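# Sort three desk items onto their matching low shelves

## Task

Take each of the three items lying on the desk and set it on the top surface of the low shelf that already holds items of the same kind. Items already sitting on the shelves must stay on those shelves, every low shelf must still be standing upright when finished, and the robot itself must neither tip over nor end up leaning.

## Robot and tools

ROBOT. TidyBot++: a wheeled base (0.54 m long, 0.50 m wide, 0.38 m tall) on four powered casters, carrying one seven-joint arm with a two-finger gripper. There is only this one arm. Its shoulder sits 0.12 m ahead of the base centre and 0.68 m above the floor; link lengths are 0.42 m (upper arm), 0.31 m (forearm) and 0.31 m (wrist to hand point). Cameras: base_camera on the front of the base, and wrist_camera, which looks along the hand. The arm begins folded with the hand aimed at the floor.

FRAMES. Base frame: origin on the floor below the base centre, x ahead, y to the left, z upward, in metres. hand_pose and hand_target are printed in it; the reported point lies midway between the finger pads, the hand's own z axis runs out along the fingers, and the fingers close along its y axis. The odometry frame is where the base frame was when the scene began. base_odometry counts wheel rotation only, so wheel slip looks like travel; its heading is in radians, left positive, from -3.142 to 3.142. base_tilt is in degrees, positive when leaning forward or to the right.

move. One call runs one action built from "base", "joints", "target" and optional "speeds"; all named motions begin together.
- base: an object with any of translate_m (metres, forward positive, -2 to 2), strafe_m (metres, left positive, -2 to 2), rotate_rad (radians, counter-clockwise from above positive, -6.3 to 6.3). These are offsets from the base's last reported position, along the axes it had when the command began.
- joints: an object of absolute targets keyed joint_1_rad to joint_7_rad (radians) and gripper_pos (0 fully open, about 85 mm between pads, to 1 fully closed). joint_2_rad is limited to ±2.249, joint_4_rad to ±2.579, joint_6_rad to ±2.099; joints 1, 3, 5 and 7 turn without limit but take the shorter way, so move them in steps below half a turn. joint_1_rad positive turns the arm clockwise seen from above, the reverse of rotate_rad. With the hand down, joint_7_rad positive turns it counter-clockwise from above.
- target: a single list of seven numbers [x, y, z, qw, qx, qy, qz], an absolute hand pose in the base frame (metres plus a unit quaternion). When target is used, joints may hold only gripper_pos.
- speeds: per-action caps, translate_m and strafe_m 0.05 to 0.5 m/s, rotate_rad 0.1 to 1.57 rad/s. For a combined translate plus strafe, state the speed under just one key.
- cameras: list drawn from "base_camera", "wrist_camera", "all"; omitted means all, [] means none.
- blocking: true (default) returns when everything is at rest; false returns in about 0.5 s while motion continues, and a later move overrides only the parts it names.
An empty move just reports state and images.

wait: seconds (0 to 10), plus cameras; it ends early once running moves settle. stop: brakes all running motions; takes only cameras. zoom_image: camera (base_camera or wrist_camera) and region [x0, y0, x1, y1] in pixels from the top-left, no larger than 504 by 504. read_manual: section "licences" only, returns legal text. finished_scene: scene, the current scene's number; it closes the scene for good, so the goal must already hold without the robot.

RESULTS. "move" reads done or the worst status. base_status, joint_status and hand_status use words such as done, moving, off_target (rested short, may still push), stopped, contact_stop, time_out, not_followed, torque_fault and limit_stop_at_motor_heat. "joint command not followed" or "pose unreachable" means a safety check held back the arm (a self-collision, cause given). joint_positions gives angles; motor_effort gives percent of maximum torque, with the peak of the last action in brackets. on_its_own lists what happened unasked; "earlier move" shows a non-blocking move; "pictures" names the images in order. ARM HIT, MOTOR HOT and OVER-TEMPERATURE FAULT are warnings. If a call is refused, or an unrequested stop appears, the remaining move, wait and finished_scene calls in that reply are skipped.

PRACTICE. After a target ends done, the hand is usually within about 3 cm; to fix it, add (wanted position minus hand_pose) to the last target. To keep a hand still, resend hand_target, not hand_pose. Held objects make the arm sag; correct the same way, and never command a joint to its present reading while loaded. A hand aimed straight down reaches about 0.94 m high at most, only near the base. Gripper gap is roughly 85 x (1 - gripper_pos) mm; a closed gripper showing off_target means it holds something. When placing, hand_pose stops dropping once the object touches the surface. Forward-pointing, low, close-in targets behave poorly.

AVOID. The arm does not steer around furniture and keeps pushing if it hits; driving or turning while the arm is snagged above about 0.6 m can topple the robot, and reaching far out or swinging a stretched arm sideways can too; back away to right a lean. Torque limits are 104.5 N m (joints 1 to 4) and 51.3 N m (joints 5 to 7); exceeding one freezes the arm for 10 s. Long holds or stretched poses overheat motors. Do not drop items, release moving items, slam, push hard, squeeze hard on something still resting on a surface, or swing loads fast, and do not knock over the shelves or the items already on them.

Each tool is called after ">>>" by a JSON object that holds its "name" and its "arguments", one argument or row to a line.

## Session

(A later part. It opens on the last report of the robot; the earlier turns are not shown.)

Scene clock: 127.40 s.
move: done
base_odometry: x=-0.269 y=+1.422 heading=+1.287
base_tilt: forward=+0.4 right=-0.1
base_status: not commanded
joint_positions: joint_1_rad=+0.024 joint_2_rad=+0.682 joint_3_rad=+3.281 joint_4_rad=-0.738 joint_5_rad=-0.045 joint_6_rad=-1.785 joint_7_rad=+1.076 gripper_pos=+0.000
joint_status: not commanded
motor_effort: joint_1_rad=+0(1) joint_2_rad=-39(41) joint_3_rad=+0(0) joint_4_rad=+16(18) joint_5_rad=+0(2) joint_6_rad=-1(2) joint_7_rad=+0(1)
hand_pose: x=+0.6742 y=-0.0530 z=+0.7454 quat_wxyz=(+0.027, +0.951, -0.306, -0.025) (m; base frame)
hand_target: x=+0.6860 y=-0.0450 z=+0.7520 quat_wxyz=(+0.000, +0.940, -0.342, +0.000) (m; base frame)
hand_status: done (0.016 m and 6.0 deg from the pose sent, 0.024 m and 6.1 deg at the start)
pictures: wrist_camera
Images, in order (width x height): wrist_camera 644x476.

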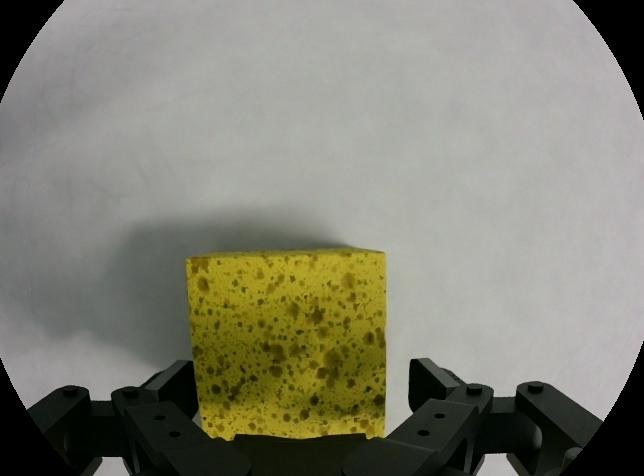

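>>> {"name": "move", "arguments": {
  "target": [0.690, -0.038, 0.768, 0, 0.940, -0.342, 0],
  "cameras": ["wrist_camera"]
}}

>>> {"name": "move", "arguments": {
  "target": [0.691, -0.038, 0.745, 0, 0.940, -0.342, 0],
  "cameras": ["wrist_camera"]
}}

Scene clock: 128.53 s.
move: done
base_odometry: x=-0.269 y=+1.422 heading=+1.287
base_tilt: forward=+0.4 right=-0.1
base_status: not commanded
joint_positions: joint_1_rad=+0.024 joint_2_rad=+0.684 joint_3_rad=+3.281 joint_4_rad=-0.681 joint_5_rad=-0.045 joint_6_rad=-1.785 joint_7_rad=+1.068 gripper_pos=+0.000
joint_status: not commanded
motor_effort: joint_1_rad=+0(1) joint_2_rad=-40(41) joint_3_rad=+0(0) joint_4_rad=+16(18) joint_5_rad=+1(2) joint_6_rad=-1(2) joint_7_rad=+0(1)
hand_pose: x=+0.6886 y=-0.0534 z=+0.7613 quat_wxyz=(+0.022, +0.951, -0.308, +0.002) (m; base frame)
hand_target: x=+0.6900 y=-0.0380 z=+0.7680 quat_wxyz=(+0.000, +0.940, -0.342, +0.000) (m; base frame)
hand_status: done (0.017 m and 4.8 deg from the pose sent, 0.031 m and 6.0 deg at the start)
pictures: wrist_camera
Images, in order (width x height): wrist_camera 644x476.

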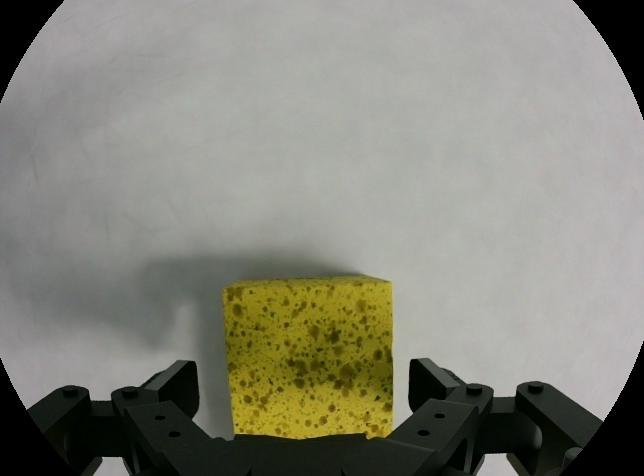

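Scene clock: 129.43 s.
move: done
base_odometry: x=-0.269 y=+1.422 heading=+1.287
base_tilt: forward=+0.4 right=-0.1
base_status: not commanded
joint_positions: joint_1_rad=+0.024 joint_2_rad=+0.683 joint_3_rad=+3.281 joint_4_rad=-0.743 joint_5_rad=-0.045 joint_6_rad=-1.760 joint_7_rad=+1.068 gripper_pos=+0.000
joint_status: not commanded
motor_effort: joint_1_rad=+0(1) joint_2_rad=-40(41) joint_3_rad=+0(0) joint_4_rad=+16(17) joint_5_rad=+1(2) joint_6_rad=-1(2) joint_7_rad=-1(1)
hand_pose: x=+0.6807 y=-0.0539 z=+0.7432 quat_wxyz=(+0.025, +0.950, -0.309, -0.015) (m; base frame)
hand_target: x=+0.6910 y=-0.0380 z=+0.7450 quat_wxyz=(+0.000, +0.940, -0.342, +0.000) (m; base frame)
hand_status: done (0.019 m and 5.1 deg from the pose sent, 0.023 m and 4.8 deg at the start)
pictures: wrist_camera
Images, in order (width x height): wrist_camera 644x476.

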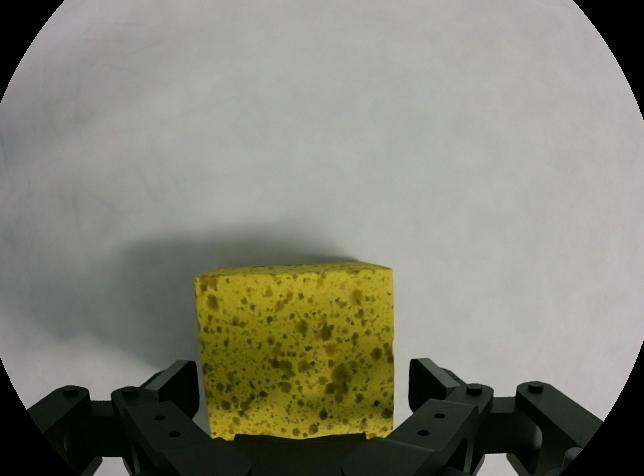

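>>> {"name": "move", "arguments": {
  "target": [0.696, -0.037, 0.738, 0, 0.940, -0.342, 0],
  "cameras": ["wrist_camera"]
}}

>>> {"name": "move", "arguments": {
  "joints": {"gripper_pos": 0.35},
  "cameras": ["wrist_camera"]
}}

Scene clock: 130.13 s.
move: done
base_odometry: x=-0.269 y=+1.422 heading=+1.287
base_tilt: forward=+0.4 right=-0.1
base_status: not commanded
joint_positions: joint_1_rad=+0.024 joint_2_rad=+0.686 joint_3_rad=+3.281 joint_4_rad=-0.743 joint_5_rad=-0.045 joint_6_rad=-1.753 joint_7_rad=+1.067 gripper_pos=+0.000
joint_status: not commanded
motor_effort: joint_1_rad=+0(1) joint_2_rad=-40(41) joint_3_rad=+0(0) joint_4_rad=+17(17) joint_5_rad=+1(2) joint_6_rad=-1(1) joint_7_rad=+0(0)
hand_pose: x=+0.6828 y=-0.0542 z=+0.7412 quat_wxyz=(+0.025, +0.950, -0.310, -0.014) (m; base frame)
hand_target: x=+0.6960 y=-0.0370 z=+0.7380 quat_wxyz=(+0.000, +0.940, -0.342, +0.000) (m; base frame)
hand_status: done (0.022 m and 5.1 deg from the pose sent, 0.023 m and 5.1 deg at the start)
pictures: wrist_camera
Images, in order (width x height): wrist_camera 644x476.

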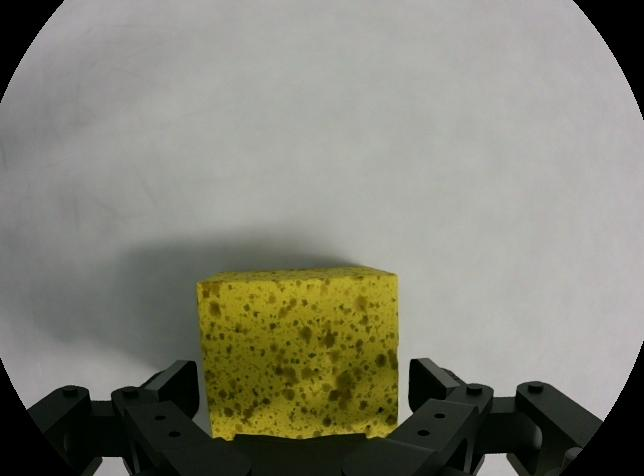

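Scene clock: 130.87 s.
move: done
base_odometry: x=-0.269 y=+1.422 heading=+1.287
base_tilt: forward=+0.4 right=-0.1
base_status: not commanded
joint_positions: joint_1_rad=+0.024 joint_2_rad=+0.683 joint_3_rad=+3.281 joint_4_rad=-0.743 joint_5_rad=-0.046 joint_6_rad=-1.753 joint_7_rad=+1.067 gripper_pos=+0.341
joint_status: all done
motor_effort: joint_1_rad=+0(1) joint_2_rad=-39(40) joint_3_rad=+0(0) joint_4_rad=+17(17) joint_5_rad=+1(2) joint_6_rad=-1(2) joint_7_rad=+0(1)
hand_pose: x=+0.6828 y=-0.0541 z=+0.7428 quat_wxyz=(+0.024, +0.950, -0.310, -0.012) (m; base frame)
hand_target: x=+0.6960 y=-0.0370 z=+0.7380 quat_wxyz=(+0.000, +0.940, -0.342, +0.000) (m; base frame)
hand_status: not commanded
pictures: wrist_camera
Images, in order (width x height): wrist_camera 644x476.

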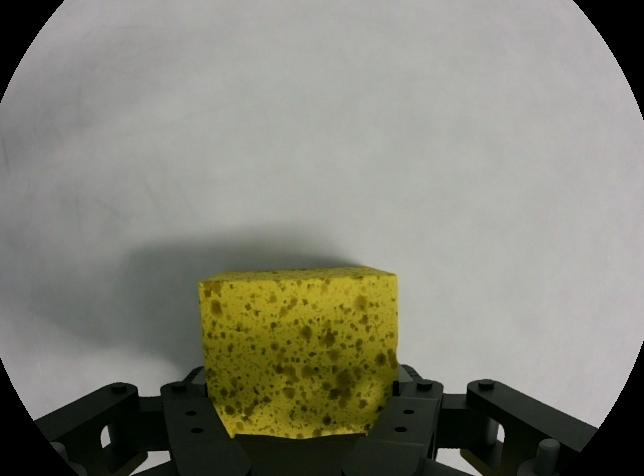

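>>> {"name": "move", "arguments": {
  "joints": {"gripper_pos": 0.45},
  "cameras": []
}}

>>> {"name": "move", "arguments": {
  "joints": {"gripper_pos": 0.55},
  "target": [0.67, -0.037, 0.79, 0, 0.940, -0.342, 0],
  "cameras": ["wrist_camera"]
}}

Scene clock: 131.53 s.
move: off_target
base_odometry: x=-0.269 y=+1.422 heading=+1.287
base_tilt: forward=+0.4 right=-0.1
base_status: not commanded
joint_positions: joint_1_rad=+0.024 joint_2_rad=+0.682 joint_3_rad=+3.281 joint_4_rad=-0.743 joint_5_rad=-0.046 joint_6_rad=-1.753 joint_7_rad=+1.067 gripper_pos=+0.376
joint_status: gripper_pos off_target (ended at +0.376, target +0.450)
motor_effort: joint_1_rad=-1(1) joint_2_rad=-37(41) joint_3_rad=+0(1) joint_4_rad=+15(17) joint_5_rad=+0(2) joint_6_rad=-2(2) joint_7_rad=+0(1)
hand_pose: x=+0.6828 y=-0.0540 z=+0.7432 quat_wxyz=(+0.024, +0.950, -0.310, -0.012) (m; base frame)
hand_target: x=+0.6960 y=-0.0370 z=+0.7380 quat_wxyz=(+0.000, +0.940, -0.342, +0.000) (m; base frame)
hand_status: not commanded
pictures: none
No camera images: "cameras" was empty.

Scene clock: 132.50 s.
move: off_target
base_odometry: x=-0.269 y=+1.422 heading=+1.287
base_tilt: forward=+0.4 right=-0.1
base_status: not commanded
joint_positions: joint_1_rad=+0.024 joint_2_rad=+0.641 joint_3_rad=+3.281 joint_4_rad=-0.713 joint_5_rad=-0.046 joint_6_rad=-1.801 joint_7_rad=+1.067 gripper_pos=+0.376
joint_status: gripper_pos off_target (ended at +0.376, target +0.550)
motor_effort: joint_1_rad=+0(1) joint_2_rad=-39(43) joint_3_rad=+0(1) joint_4_rad=+17(18) joint_5_rad=+1(1) joint_6_rad=-1(2) joint_7_rad=+0(1)
hand_pose: x=+0.6723 y=-0.0523 z=+0.7755 quat_wxyz=(+0.020, +0.951, -0.310, -0.001) (m; base frame)
hand_target: x=+0.6700 y=-0.0370 z=+0.7900 quat_wxyz=(+0.000, +0.940, -0.342, +0.000) (m; base frame)
hand_status: done (0.021 m and 4.5 deg from the pose sent, 0.051 m and 5.0 deg at the start)
pictures: wrist_camera
Images, in order (width x height): wrist_camera 644x476.

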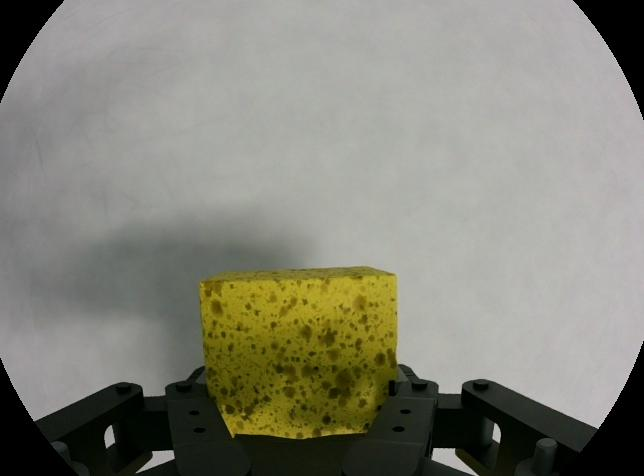

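>>> {"name": "move", "arguments": {
  "joints": {"gripper_pos": 0.6},
  "target": [0.5, 0.0, 0.86, 0, 1, 0, 0],
  "cameras": []
}}

>>> {"name": "move", "arguments": {
  "base": {"translate_m": -0.6},
  "cameras": []
}}

>>> {"name": "move", "arguments": {
  "base": {"translate_m": -1.6, "strafe_m": -0.75, "rotate_rad": -1.74}
}}

Scene clock: 135.07 s.
move: off_target
base_odometry: x=-0.269 y=+1.422 heading=+1.287
base_tilt: forward=+0.4 right=-0.1
base_status: not commanded
joint_positions: joint_1_rad=-0.004 joint_2_rad=+0.188 joint_3_rad=+3.187 joint_4_rad=-1.126 joint_5_rad=-0.046 joint_6_rad=-1.801 joint_7_rad=+1.494 gripper_pos=+0.376
joint_status: gripper_pos off_target (ended at +0.376, target +0.600)
motor_effort: joint_1_rad=+0(1) joint_2_rad=-24(41) joint_3_rad=-1(1) joint_4_rad=+17(18) joint_5_rad=+0(1) joint_6_rad=-1(2) joint_7_rad=+0(1)
hand_pose: x=+0.5107 y=+0.0007 z=+0.8639 quat_wxyz=(-0.018, +0.998, -0.053, +0.013) (m; base frame)
hand_target: x=+0.5000 y=+0.0000 z=+0.8599 quat_wxyz=(+0.000, +1.000, +0.000, +0.000) (m; base frame)
hand_status: done (0.011 m and 6.6 deg from the pose sent, 0.199 m and 36.1 deg at the start)
pictures: none
No camera images: "cameras" was empty.

Scene clock: 137.70 s.
move: done
base_odometry: x=-0.437 y=+0.846 heading=+1.287
base_tilt: forward=+0.3 right=-0.1
base_status: done
joint_positions: joint_1_rad=-0.008 joint_2_rad=+0.181 joint_3_rad=+3.184 joint_4_rad=-1.130 joint_5_rad=-0.044 joint_6_rad=-1.801 joint_7_rad=+1.495 gripper_pos=+0.377
joint_status: not commanded
motor_effort: joint_1_rad=+0(2) joint_2_rad=-23(27) joint_3_rad=-1(2) joint_4_rad=+17(18) joint_5_rad=+0(1) joint_6_rad=+0(2) joint_7_rad=+0(1)
hand_pose: x=+0.5084 y=+0.0031 z=+0.8656 quat_wxyz=(-0.018, +0.999, -0.049, +0.015) (m; base frame)
hand_target: x=+0.5000 y=+0.0000 z=+0.8599 quat_wxyz=(+0.000, +1.000, +0.000, +0.000) (m; base frame)
hand_status: not commanded
pictures: none
No camera images: "cameras" was empty.

Scene clock: 143.03 s.
move: done
base_odometry: x=-0.164 y=-0.900 heading=-0.453
base_tilt: forward=+0.4 right=-0.1
base_status: done
joint_positions: joint_1_rad=-0.022 joint_2_rad=+0.188 joint_3_rad=+3.174 joint_4_rad=-1.130 joint_5_rad=-0.044 joint_6_rad=-1.801 joint_7_rad=+1.496 gripper_pos=+0.377
joint_status: not commanded
motor_effort: joint_1_rad=+0(3) joint_2_rad=-23(27) joint_3_rad=-1(3) joint_4_rad=+16(18) joint_5_rad=+0(2) joint_6_rad=-1(2) joint_7_rad=+0(1)
hand_pose: x=+0.5094 y=+0.0118 z=+0.8628 quat_wxyz=(-0.019, +0.999, -0.037, +0.011) (m; base frame)
hand_target: x=+0.5000 y=+0.0000 z=+0.8599 quat_wxyz=(+0.000, +1.000, +0.000, +0.000) (m; base frame)
hand_status: not commanded
pictures: base_camera, wrist_camera
Images, in order (width x height): base_camera 644x364, wrist_camera 644x476.

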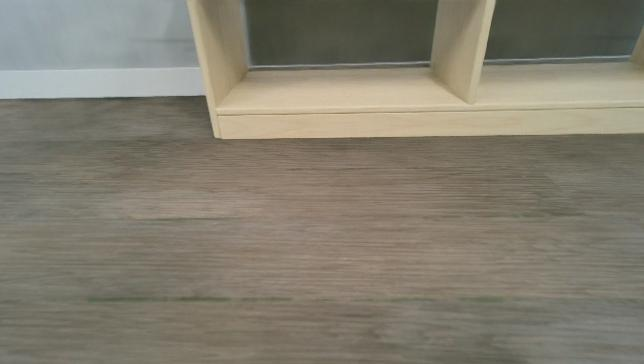

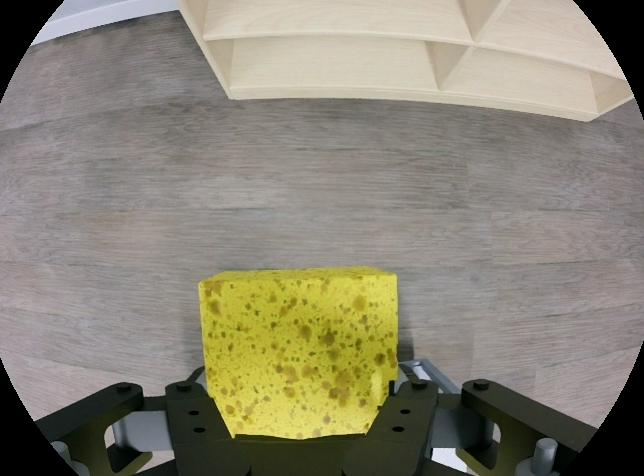

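>>> {"name": "move", "arguments": {
  "base": {"translate_m": 0.5}
}}

Scene clock: 145.53 s.
move: done
base_odometry: x=+0.286 y=-1.119 heading=-0.453
base_tilt: forward=+0.4 right=-0.1
base_status: done
joint_positions: joint_1_rad=-0.022 joint_2_rad=+0.192 joint_3_rad=+3.174 joint_4_rad=-1.131 joint_5_rad=-0.044 joint_6_rad=-1.801 joint_7_rad=+1.496 gripper_pos=+0.377
joint_status: not commanded
motor_effort: joint_1_rad=+0(1) joint_2_rad=-23(27) joint_3_rad=-1(1) joint_4_rad=+17(18) joint_5_rad=+0(1) joint_6_rad=+0(2) joint_7_rad=+0(1)
hand_pose: x=+0.5100 y=+0.0118 z=+0.8609 quat_wxyz=(-0.018, +0.999, -0.037, +0.008) (m; base frame)
hand_target: x=+0.5000 y=+0.0000 z=+0.8599 quat_wxyz=(+0.000, +1.000, +0.000, +0.000) (m; base frame)
hand_status: not commanded
pictures: base_camera, wrist_camera
Images, in order (width x height): base_camera 644x364, wrist_camera 644x476.

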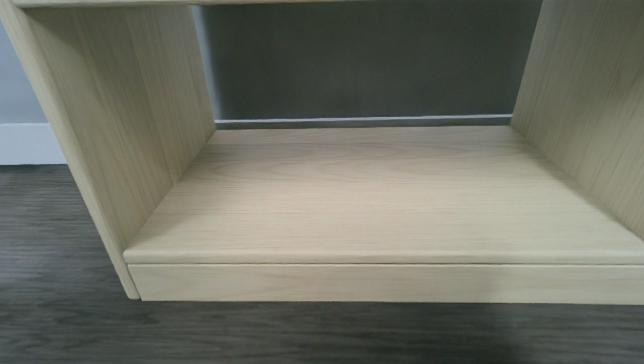

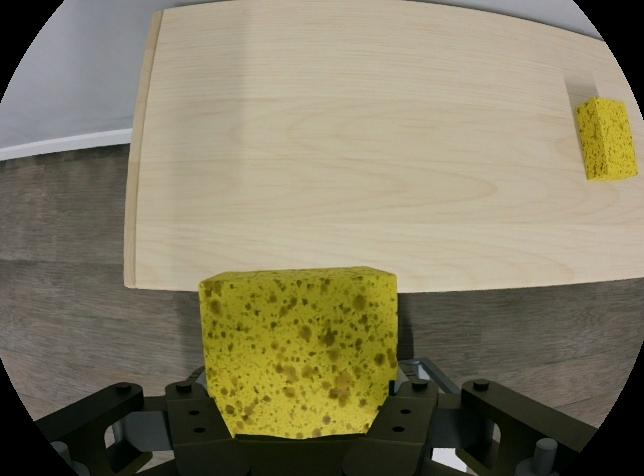

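>>> {"name": "move", "arguments": {
  "base": {"translate_m": 0.18},
  "speeds": {"translate_m": 0.25},
  "cameras": []
}}

>>> {"name": "move", "arguments": {
  "target": [0.54, 0.0, 0.70, 0, 1, 0.0, 0.0],
  "cameras": ["wrist_camera"]
}}

>>> {"name": "move", "arguments": {
  "target": [0.54, 0.0, 0.65, 0, 1, 0.0, 0.0],
  "cameras": ["wrist_camera"]
}}

>>> {"name": "move", "arguments": {
  "target": [0.54, 0.0, 0.636, 0, 1, 0.0, 0.0],
  "cameras": []
}}

>>> {"name": "move", "arguments": {
  "target": [0.54, 0.0, 0.626, 0, 1, 0.0, 0.0],
  "cameras": ["wrist_camera"]
}}

Scene clock: 147.37 s.
move: done
base_odometry: x=+0.447 y=-1.198 heading=-0.453
base_tilt: forward=+0.4 right=-0.1
base_status: done
joint_positions: joint_1_rad=-0.022 joint_2_rad=+0.188 joint_3_rad=+3.174 joint_4_rad=-1.131 joint_5_rad=-0.044 joint_6_rad=-1.801 joint_7_rad=+1.496 gripper_pos=+0.377
joint_status: not commanded
motor_effort: joint_1_rad=+0(1) joint_2_rad=-23(27) joint_3_rad=-1(1) joint_4_rad=+16(18) joint_5_rad=+0(1) joint_6_rad=+0(1) joint_7_rad=+0(1)
hand_pose: x=+0.5092 y=+0.0118 z=+0.8624 quat_wxyz=(-0.018, +0.999, -0.037, +0.010) (m; base frame)
hand_target: x=+0.5000 y=+0.0000 z=+0.8599 quat_wxyz=(+0.000, +1.000, +0.000, +0.000) (m; base frame)
hand_status: not commanded
pictures: none
No camera images: "cameras" was empty.

Scene clock: 149.23 s.
move: done
base_odometry: x=+0.447 y=-1.198 heading=-0.453
base_tilt: forward=+0.4 right=-0.1
base_status: not commanded
joint_positions: joint_1_rad=-0.022 joint_2_rad=+0.280 joint_3_rad=+3.174 joint_4_rad=-1.516 joint_5_rad=-0.044 joint_6_rad=-1.385 joint_7_rad=+1.496 gripper_pos=+0.377
joint_status: not commanded
motor_effort: joint_1_rad=+0(1) joint_2_rad=-27(29) joint_3_rad=-1(1) joint_4_rad=+17(18) joint_5_rad=+1(1) joint_6_rad=-1(2) joint_7_rad=+0(1)
hand_pose: x=+0.5302 y=+0.0111 z=+0.7053 quat_wxyz=(-0.016, +0.999, -0.046, -0.020) (m; base frame)
hand_target: x=+0.5400 y=+0.0000 z=+0.7000 quat_wxyz=(+0.000, +1.000, +0.000, +0.000) (m; base frame)
hand_status: done (0.016 m and 6.1 deg from the pose sent, 0.166 m and 4.9 deg at the start)
pictures: wrist_camera
Images, in order (width x height): wrist_camera 644x476.

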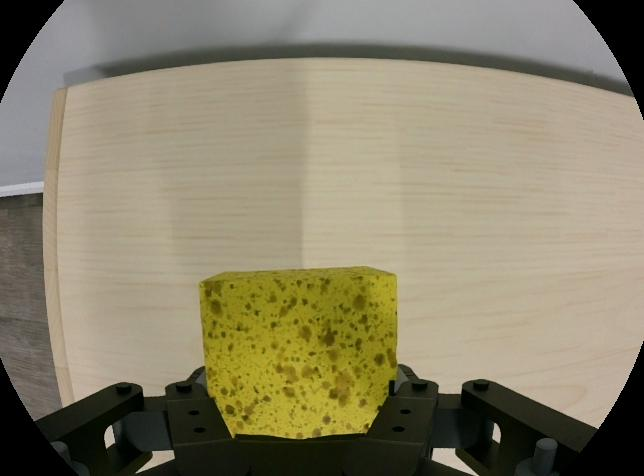

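Scene clock: 150.50 s.
move: done
base_odometry: x=+0.447 y=-1.198 heading=-0.453
base_tilt: forward=+0.4 right=-0.1
base_status: not commanded
joint_positions: joint_1_rad=-0.022 joint_2_rad=+0.317 joint_3_rad=+3.174 joint_4_rad=-1.633 joint_5_rad=-0.044 joint_6_rad=-1.232 joint_7_rad=+1.497 gripper_pos=+0.377
joint_status: not commanded
motor_effort: joint_1_rad=+0(1) joint_2_rad=-27(29) joint_3_rad=-1(1) joint_4_rad=+16(17) joint_5_rad=+0(1) joint_6_rad=-1(2) joint_7_rad=+0(1)
hand_pose: x=+0.5302 y=+0.0102 z=+0.6543 quat_wxyz=(-0.015, +0.998, -0.049, -0.020) (m; base frame)
hand_target: x=+0.5400 y=+0.0000 z=+0.6500 quat_wxyz=(+0.000, +1.000, +0.000, +0.000) (m; base frame)
hand_status: done (0.015 m and 6.3 deg from the pose sent, 0.057 m and 6.1 deg at the start)
pictures: wrist_camera
Images, in order (width x height): wrist_camera 644x476.

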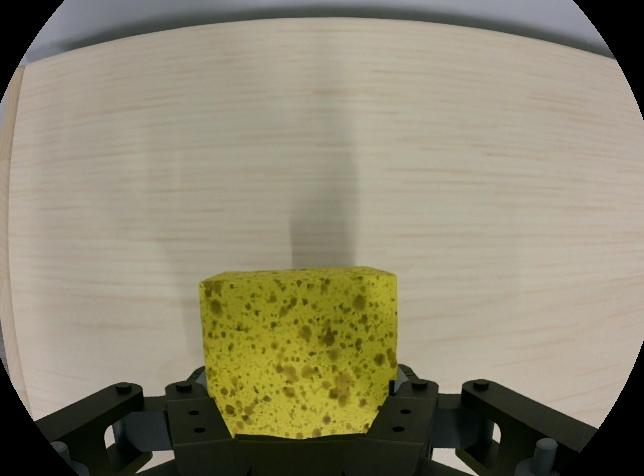

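Scene clock: 151.20 s.
move: done
base_odometry: x=+0.447 y=-1.198 heading=-0.453
base_tilt: forward=+0.4 right=-0.1
base_status: not commanded
joint_positions: joint_1_rad=-0.022 joint_2_rad=+0.325 joint_3_rad=+3.174 joint_4_rad=-1.661 joint_5_rad=-0.044 joint_6_rad=-1.184 joint_7_rad=+1.497 gripper_pos=+0.377
joint_status: not commanded
motor_effort: joint_1_rad=+0(0) joint_2_rad=-27(28) joint_3_rad=-1(1) joint_4_rad=+15(17) joint_5_rad=+0(1) joint_6_rad=-1(2) joint_7_rad=+0(0)
hand_pose: x=+0.5325 y=+0.0099 z=+0.6424 quat_wxyz=(-0.014, +0.999, -0.050, -0.015) (m; base frame)
hand_target: x=+0.5400 y=+0.0000 z=+0.6360 quat_wxyz=(+0.000, +1.000, +0.000, +0.000) (m; base frame)
hand_status: done (0.014 m and 6.2 deg from the pose sent, 0.023 m and 6.3 deg at the start)
pictures: none
No camera images: "cameras" was empty.

Scene clock: 151.80 s.
move: done
base_odometry: x=+0.447 y=-1.198 heading=-0.453
base_tilt: forward=+0.4 right=-0.1
base_status: not commanded
joint_positions: joint_1_rad=-0.022 joint_2_rad=+0.331 joint_3_rad=+3.174 joint_4_rad=-1.680 joint_5_rad=-0.044 joint_6_rad=-1.153 joint_7_rad=+1.497 gripper_pos=+0.377
joint_status: not commanded
motor_effort: joint_1_rad=+0(1) joint_2_rad=-25(28) joint_3_rad=-1(1) joint_4_rad=+14(16) joint_5_rad=+1(1) joint_6_rad=-1(2) joint_7_rad=+0(0)
hand_pose: x=+0.5337 y=+0.0097 z=+0.6347 quat_wxyz=(-0.014, +0.999, -0.050, -0.011) (m; base frame)
hand_target: x=+0.5400 y=+0.0000 z=+0.6260 quat_wxyz=(+0.000, +1.000, +0.000, +0.000) (m; base frame)
hand_status: done (0.014 m and 6.1 deg from the pose sent, 0.021 m and 6.2 deg at the start)
pictures: wrist_camera
Images, in order (width x height): wrist_camera 644x476.

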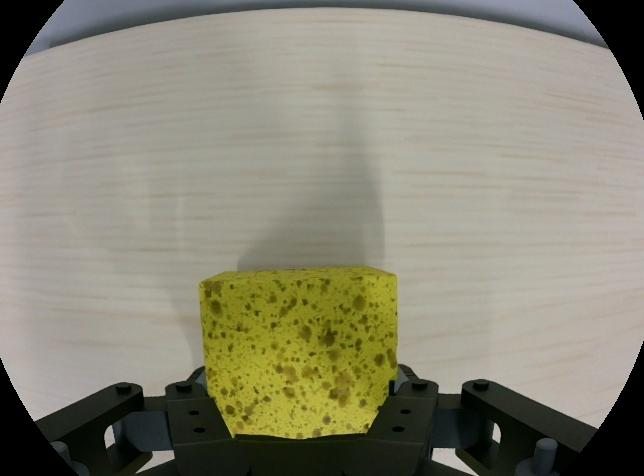

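>>> {"name": "move", "arguments": {
  "target": [0.54, 0.0, 0.616, 0, 1, 0.0, 0.0],
  "cameras": []
}}

>>> {"name": "move", "arguments": {
  "joints": {"gripper_pos": 0.3},
  "cameras": []
}}

>>> {"name": "move", "arguments": {
  "joints": {"gripper_pos": 0.0},
  "cameras": []
}}

>>> {"name": "move", "arguments": {
  "target": [0.5, 0.0, 0.85, 0, 1, 0.0, 0.0],
  "cameras": ["wrist_camera"]
}}

>>> {"name": "move", "arguments": {
  "base": {"translate_m": -0.3}
}}

Scene clock: 152.60 s.
move: done
base_odometry: x=+0.447 y=-1.198 heading=-0.453
base_tilt: forward=+0.4 right=-0.1
base_status: not commanded
joint_positions: joint_1_rad=-0.022 joint_2_rad=+0.326 joint_3_rad=+3.173 joint_4_rad=-1.688 joint_5_rad=-0.044 joint_6_rad=-1.142 joint_7_rad=+1.497 gripper_pos=+0.377
joint_status: not commanded
motor_effort: joint_1_rad=+0(1) joint_2_rad=-21(25) joint_3_rad=-1(1) joint_4_rad=+13(15) joint_5_rad=+1(1) joint_6_rad=+2(3) joint_7_rad=+0(0)
hand_pose: x=+0.5338 y=+0.0097 z=+0.6345 quat_wxyz=(-0.014, +0.999, -0.050, -0.007) (m; base frame)
hand_target: x=+0.5400 y=+0.0000 z=+0.6160 quat_wxyz=(+0.000, +1.000, +0.000, +0.000) (m; base frame)
hand_status: done (0.022 m and 6.0 deg from the pose sent, 0.022 m and 6.1 deg at the start)
pictures: none
No camera images: "cameras" was empty.

Scene clock: 153.50 s.
move: done
base_odometry: x=+0.447 y=-1.198 heading=-0.453
base_tilt: forward=+0.4 right=-0.1
base_status: not commanded
joint_positions: joint_1_rad=-0.022 joint_2_rad=+0.343 joint_3_rad=+3.173 joint_4_rad=-1.694 joint_5_rad=-0.044 joint_6_rad=-1.125 joint_7_rad=+1.498 gripper_pos=+0.300
joint_status: all done
motor_effort: joint_1_rad=+1(1) joint_2_rad=-26(27) joint_3_rad=-1(1) joint_4_rad=+14(15) joint_5_rad=+1(1) joint_6_rad=-1(2) joint_7_rad=+0(1)
hand_pose: x=+0.5355 y=+0.0096 z=+0.6254 quat_wxyz=(-0.014, +0.999, -0.050, -0.011) (m; base frame)
hand_target: x=+0.5400 y=+0.0000 z=+0.6160 quat_wxyz=(+0.000, +1.000, +0.000, +0.000) (m; base frame)
hand_status: not commanded
pictures: none
No camera images: "cameras" was empty.

Scene clock: 154.20 s.
move: done
base_odometry: x=+0.447 y=-1.198 heading=-0.453
base_tilt: forward=+0.4 right=-0.1
base_status: not commanded
joint_positions: joint_1_rad=-0.022 joint_2_rad=+0.345 joint_3_rad=+3.173 joint_4_rad=-1.696 joint_5_rad=-0.044 joint_6_rad=-1.125 joint_7_rad=+1.498 gripper_pos=+0.000
joint_status: all done
motor_effort: joint_1_rad=+0(1) joint_2_rad=-27(28) joint_3_rad=-1(1) joint_4_rad=+15(16) joint_5_rad=+0(1) joint_6_rad=-1(1) joint_7_rad=+0(1)
hand_pose: x=+0.5343 y=+0.0096 z=+0.6241 quat_wxyz=(-0.014, +0.999, -0.050, -0.013) (m; base frame)
hand_target: x=+0.5400 y=+0.0000 z=+0.6160 quat_wxyz=(+0.000, +1.000, +0.000, +0.000) (m; base frame)
hand_status: not commanded
pictures: none
No camera images: "cameras" was empty.

Scene clock: 156.30 s.
move: done
base_odometry: x=+0.447 y=-1.198 heading=-0.453
base_tilt: forward=+0.4 right=-0.1
base_status: not commanded
joint_positions: joint_1_rad=-0.022 joint_2_rad=+0.185 joint_3_rad=+3.173 joint_4_rad=-1.215 joint_5_rad=-0.044 joint_6_rad=-1.725 joint_7_rad=+1.498 gripper_pos=+0.000
joint_status: not commanded
motor_effort: joint_1_rad=+0(1) joint_2_rad=-23(30) joint_3_rad=-1(1) joint_4_rad=+17(18) joint_5_rad=+0(1) joint_6_rad=+0(1) joint_7_rad=+0(1)
hand_pose: x=+0.5120 y=+0.0120 z=+0.8380 quat_wxyz=(-0.019, +0.999, -0.037, +0.008) (m; base frame)
hand_target: x=+0.4999 y=+0.0000 z=+0.8500 quat_wxyz=(+0.000, +1.000, +0.000, +0.000) (m; base frame)
hand_status: done (0.021 m and 4.9 deg from the pose sent, 0.229 m and 6.1 deg at the start)
pictures: wrist_camera
Images, in order (width x height): wrist_camera 644x476.

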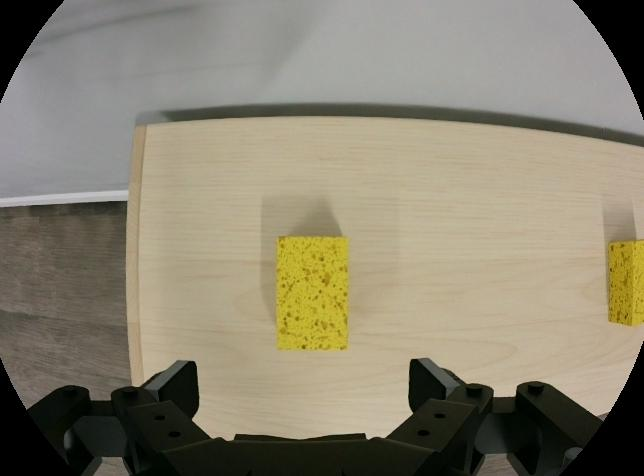

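Scene clock: 158.23 s.
move: done
base_odometry: x=+0.178 y=-1.067 heading=-0.453
base_tilt: forward=+0.3 right=-0.1
base_status: done
joint_positions: joint_1_rad=-0.022 joint_2_rad=+0.174 joint_3_rad=+3.173 joint_4_rad=-1.212 joint_5_rad=-0.043 joint_6_rad=-1.734 joint_7_rad=+1.498 gripper_pos=+0.000
joint_status: not commanded
motor_effort: joint_1_rad=+0(2) joint_2_rad=-23(27) joint_3_rad=-1(1) joint_4_rad=+17(18) joint_5_rad=+0(1) joint_6_rad=-1(2) joint_7_rad=+0(1)
hand_pose: x=+0.5079 y=+0.0117 z=+0.8432 quat_wxyz=(-0.019, +0.999, -0.037, +0.010) (m; base frame)
hand_target: x=+0.4999 y=+0.0000 z=+0.8500 quat_wxyz=(+0.000, +1.000, +0.000, +0.000) (m; base frame)
hand_status: not commanded
pictures: base_camera, wrist_camera
Images, in order (width x height): base_camera 644x364, wrist_camera 644x476.

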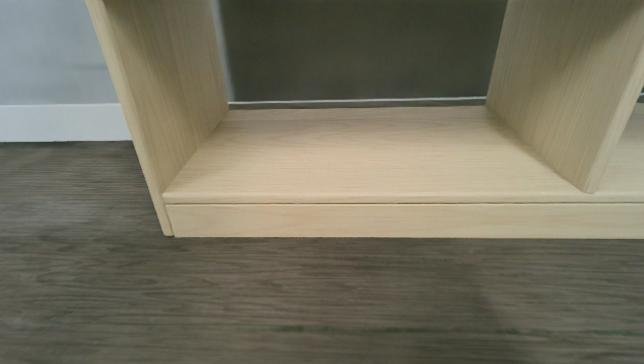

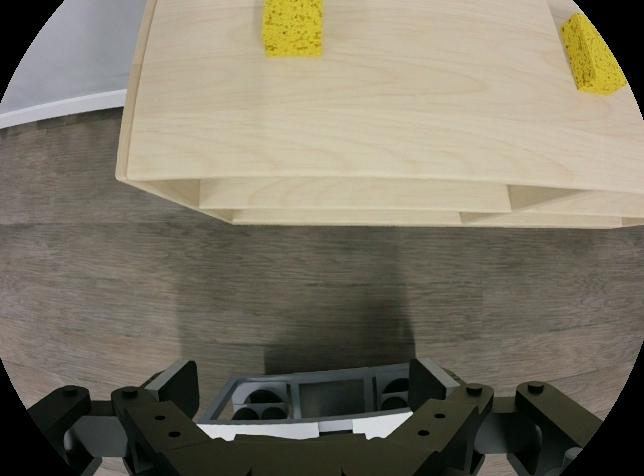

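>>> {"name": "move", "arguments": {
  "base": {"rotate_rad": -1.9, "translate_m": -0.5},
  "joints": {"joint_2_rad": -0.32, "joint_4_rad": -2.54, "joint_6_rad": 0.35}
}}

Scene clock: 161.57 s.
move: done
base_odometry: x=-0.272 y=-0.848 heading=-2.353
base_tilt: forward=+0.4 right=-0.1
base_status: done
joint_positions: joint_1_rad=-0.021 joint_2_rad=-0.307 joint_3_rad=+3.176 joint_4_rad=-2.520 joint_5_rad=-0.043 joint_6_rad=+0.293 joint_7_rad=+1.498 gripper_pos=+0.000
joint_status: all done
motor_effort: joint_1_rad=+0(3) joint_2_rad=-7(26) joint_3_rad=+0(3) joint_4_rad=+19(21) joint_5_rad=+1(2) joint_6_rad=+7(8) joint_7_rad=+0(1)
hand_pose: x=+0.5365 y=-0.0084 z=+0.7880 quat_wxyz=(-0.028, +0.817, -0.058, +0.573) (m; base frame)
hand_target: x=+0.5349 y=-0.0043 z=+0.7995 quat_wxyz=(+0.001, +0.805, -0.006, +0.594) (m; base frame)
hand_status: not commanded
pictures: base_camera, wrist_camera
Images, in order (width x height): base_camera 644x364, wrist_camera 644x476.

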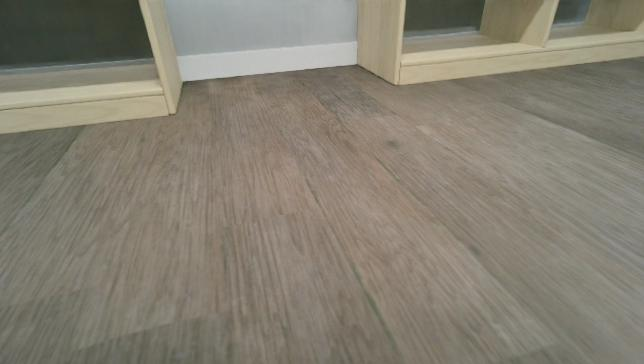

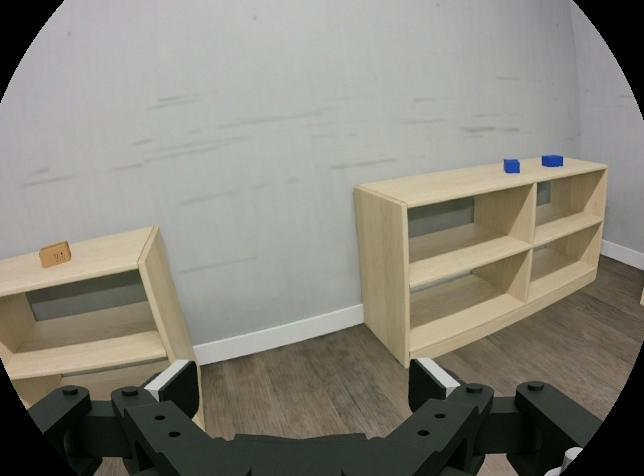

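>>> {"name": "move", "arguments": {
  "base": {"rotate_rad": 0.6},
  "cameras": ["wrist_camera"]
}}

>>> {"name": "move", "arguments": {
  "base": {"rotate_rad": -1.5},
  "cameras": ["wrist_camera"]
}}

Scene clock: 163.30 s.
move: done
base_odometry: x=-0.272 y=-0.848 heading=-1.754
base_tilt: forward=+0.3 right=-0.1
base_status: done
joint_positions: joint_1_rad=-0.021 joint_2_rad=-0.307 joint_3_rad=+3.175 joint_4_rad=-2.520 joint_5_rad=-0.043 joint_6_rad=+0.296 joint_7_rad=+1.498 gripper_pos=+0.000
joint_status: not commanded
motor_effort: joint_1_rad=+0(1) joint_2_rad=-7(8) joint_3_rad=-1(2) joint_4_rad=+19(19) joint_5_rad=+0(1) joint_6_rad=+7(8) joint_7_rad=+0(1)
hand_pose: x=+0.5367 y=-0.0081 z=+0.7888 quat_wxyz=(-0.028, +0.817, -0.057, +0.574) (m; base frame)
hand_target: x=+0.5349 y=-0.0043 z=+0.7995 quat_wxyz=(+0.001, +0.805, -0.006, +0.594) (m; base frame)
hand_status: not commanded
pictures: wrist_camera
Images, in order (width x height): wrist_camera 644x476.

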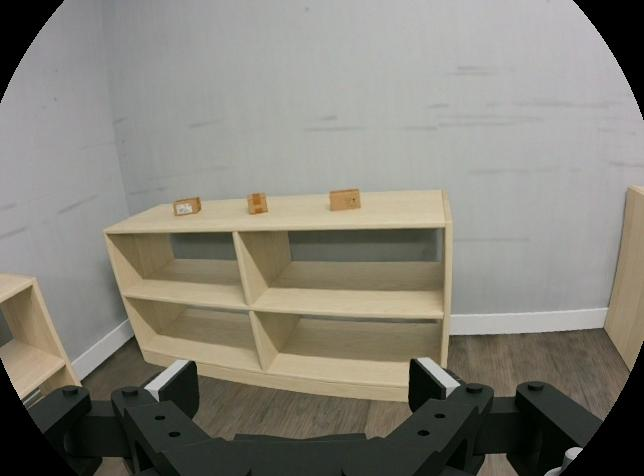

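Scene clock: 165.67 s.
move: done
base_odometry: x=-0.272 y=-0.848 heading=+3.030
base_tilt: forward=+0.3 right=-0.1
base_status: done
joint_positions: joint_1_rad=-0.021 joint_2_rad=-0.307 joint_3_rad=+3.175 joint_4_rad=-2.520 joint_5_rad=-0.043 joint_6_rad=+0.297 joint_7_rad=+1.498 gripper_pos=+0.000
joint_status: not commanded
motor_effort: joint_1_rad=+0(1) joint_2_rad=-7(8) joint_3_rad=+0(2) joint_4_rad=+18(19) joint_5_rad=+1(1) joint_6_rad=+7(8) joint_7_rad=+0(1)
hand_pose: x=+0.5369 y=-0.0082 z=+0.7892 quat_wxyz=(-0.028, +0.816, -0.057, +0.574) (m; base frame)
hand_target: x=+0.5349 y=-0.0043 z=+0.7995 quat_wxyz=(+0.001, +0.805, -0.006, +0.594) (m; base frame)
hand_status: not commanded
pictures: wrist_camera
Images, in order (width x height): wrist_camera 644x476.

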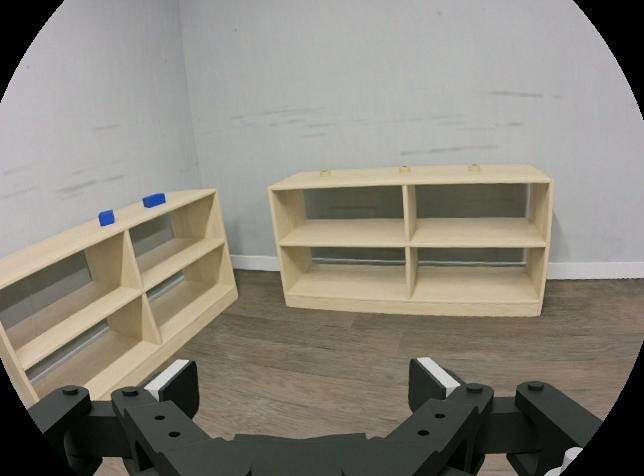

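All placed correctly.

>>> {"name": "finished_scene", "arguments": {
  "scene": 2
}}

The scene is finished: the task was done.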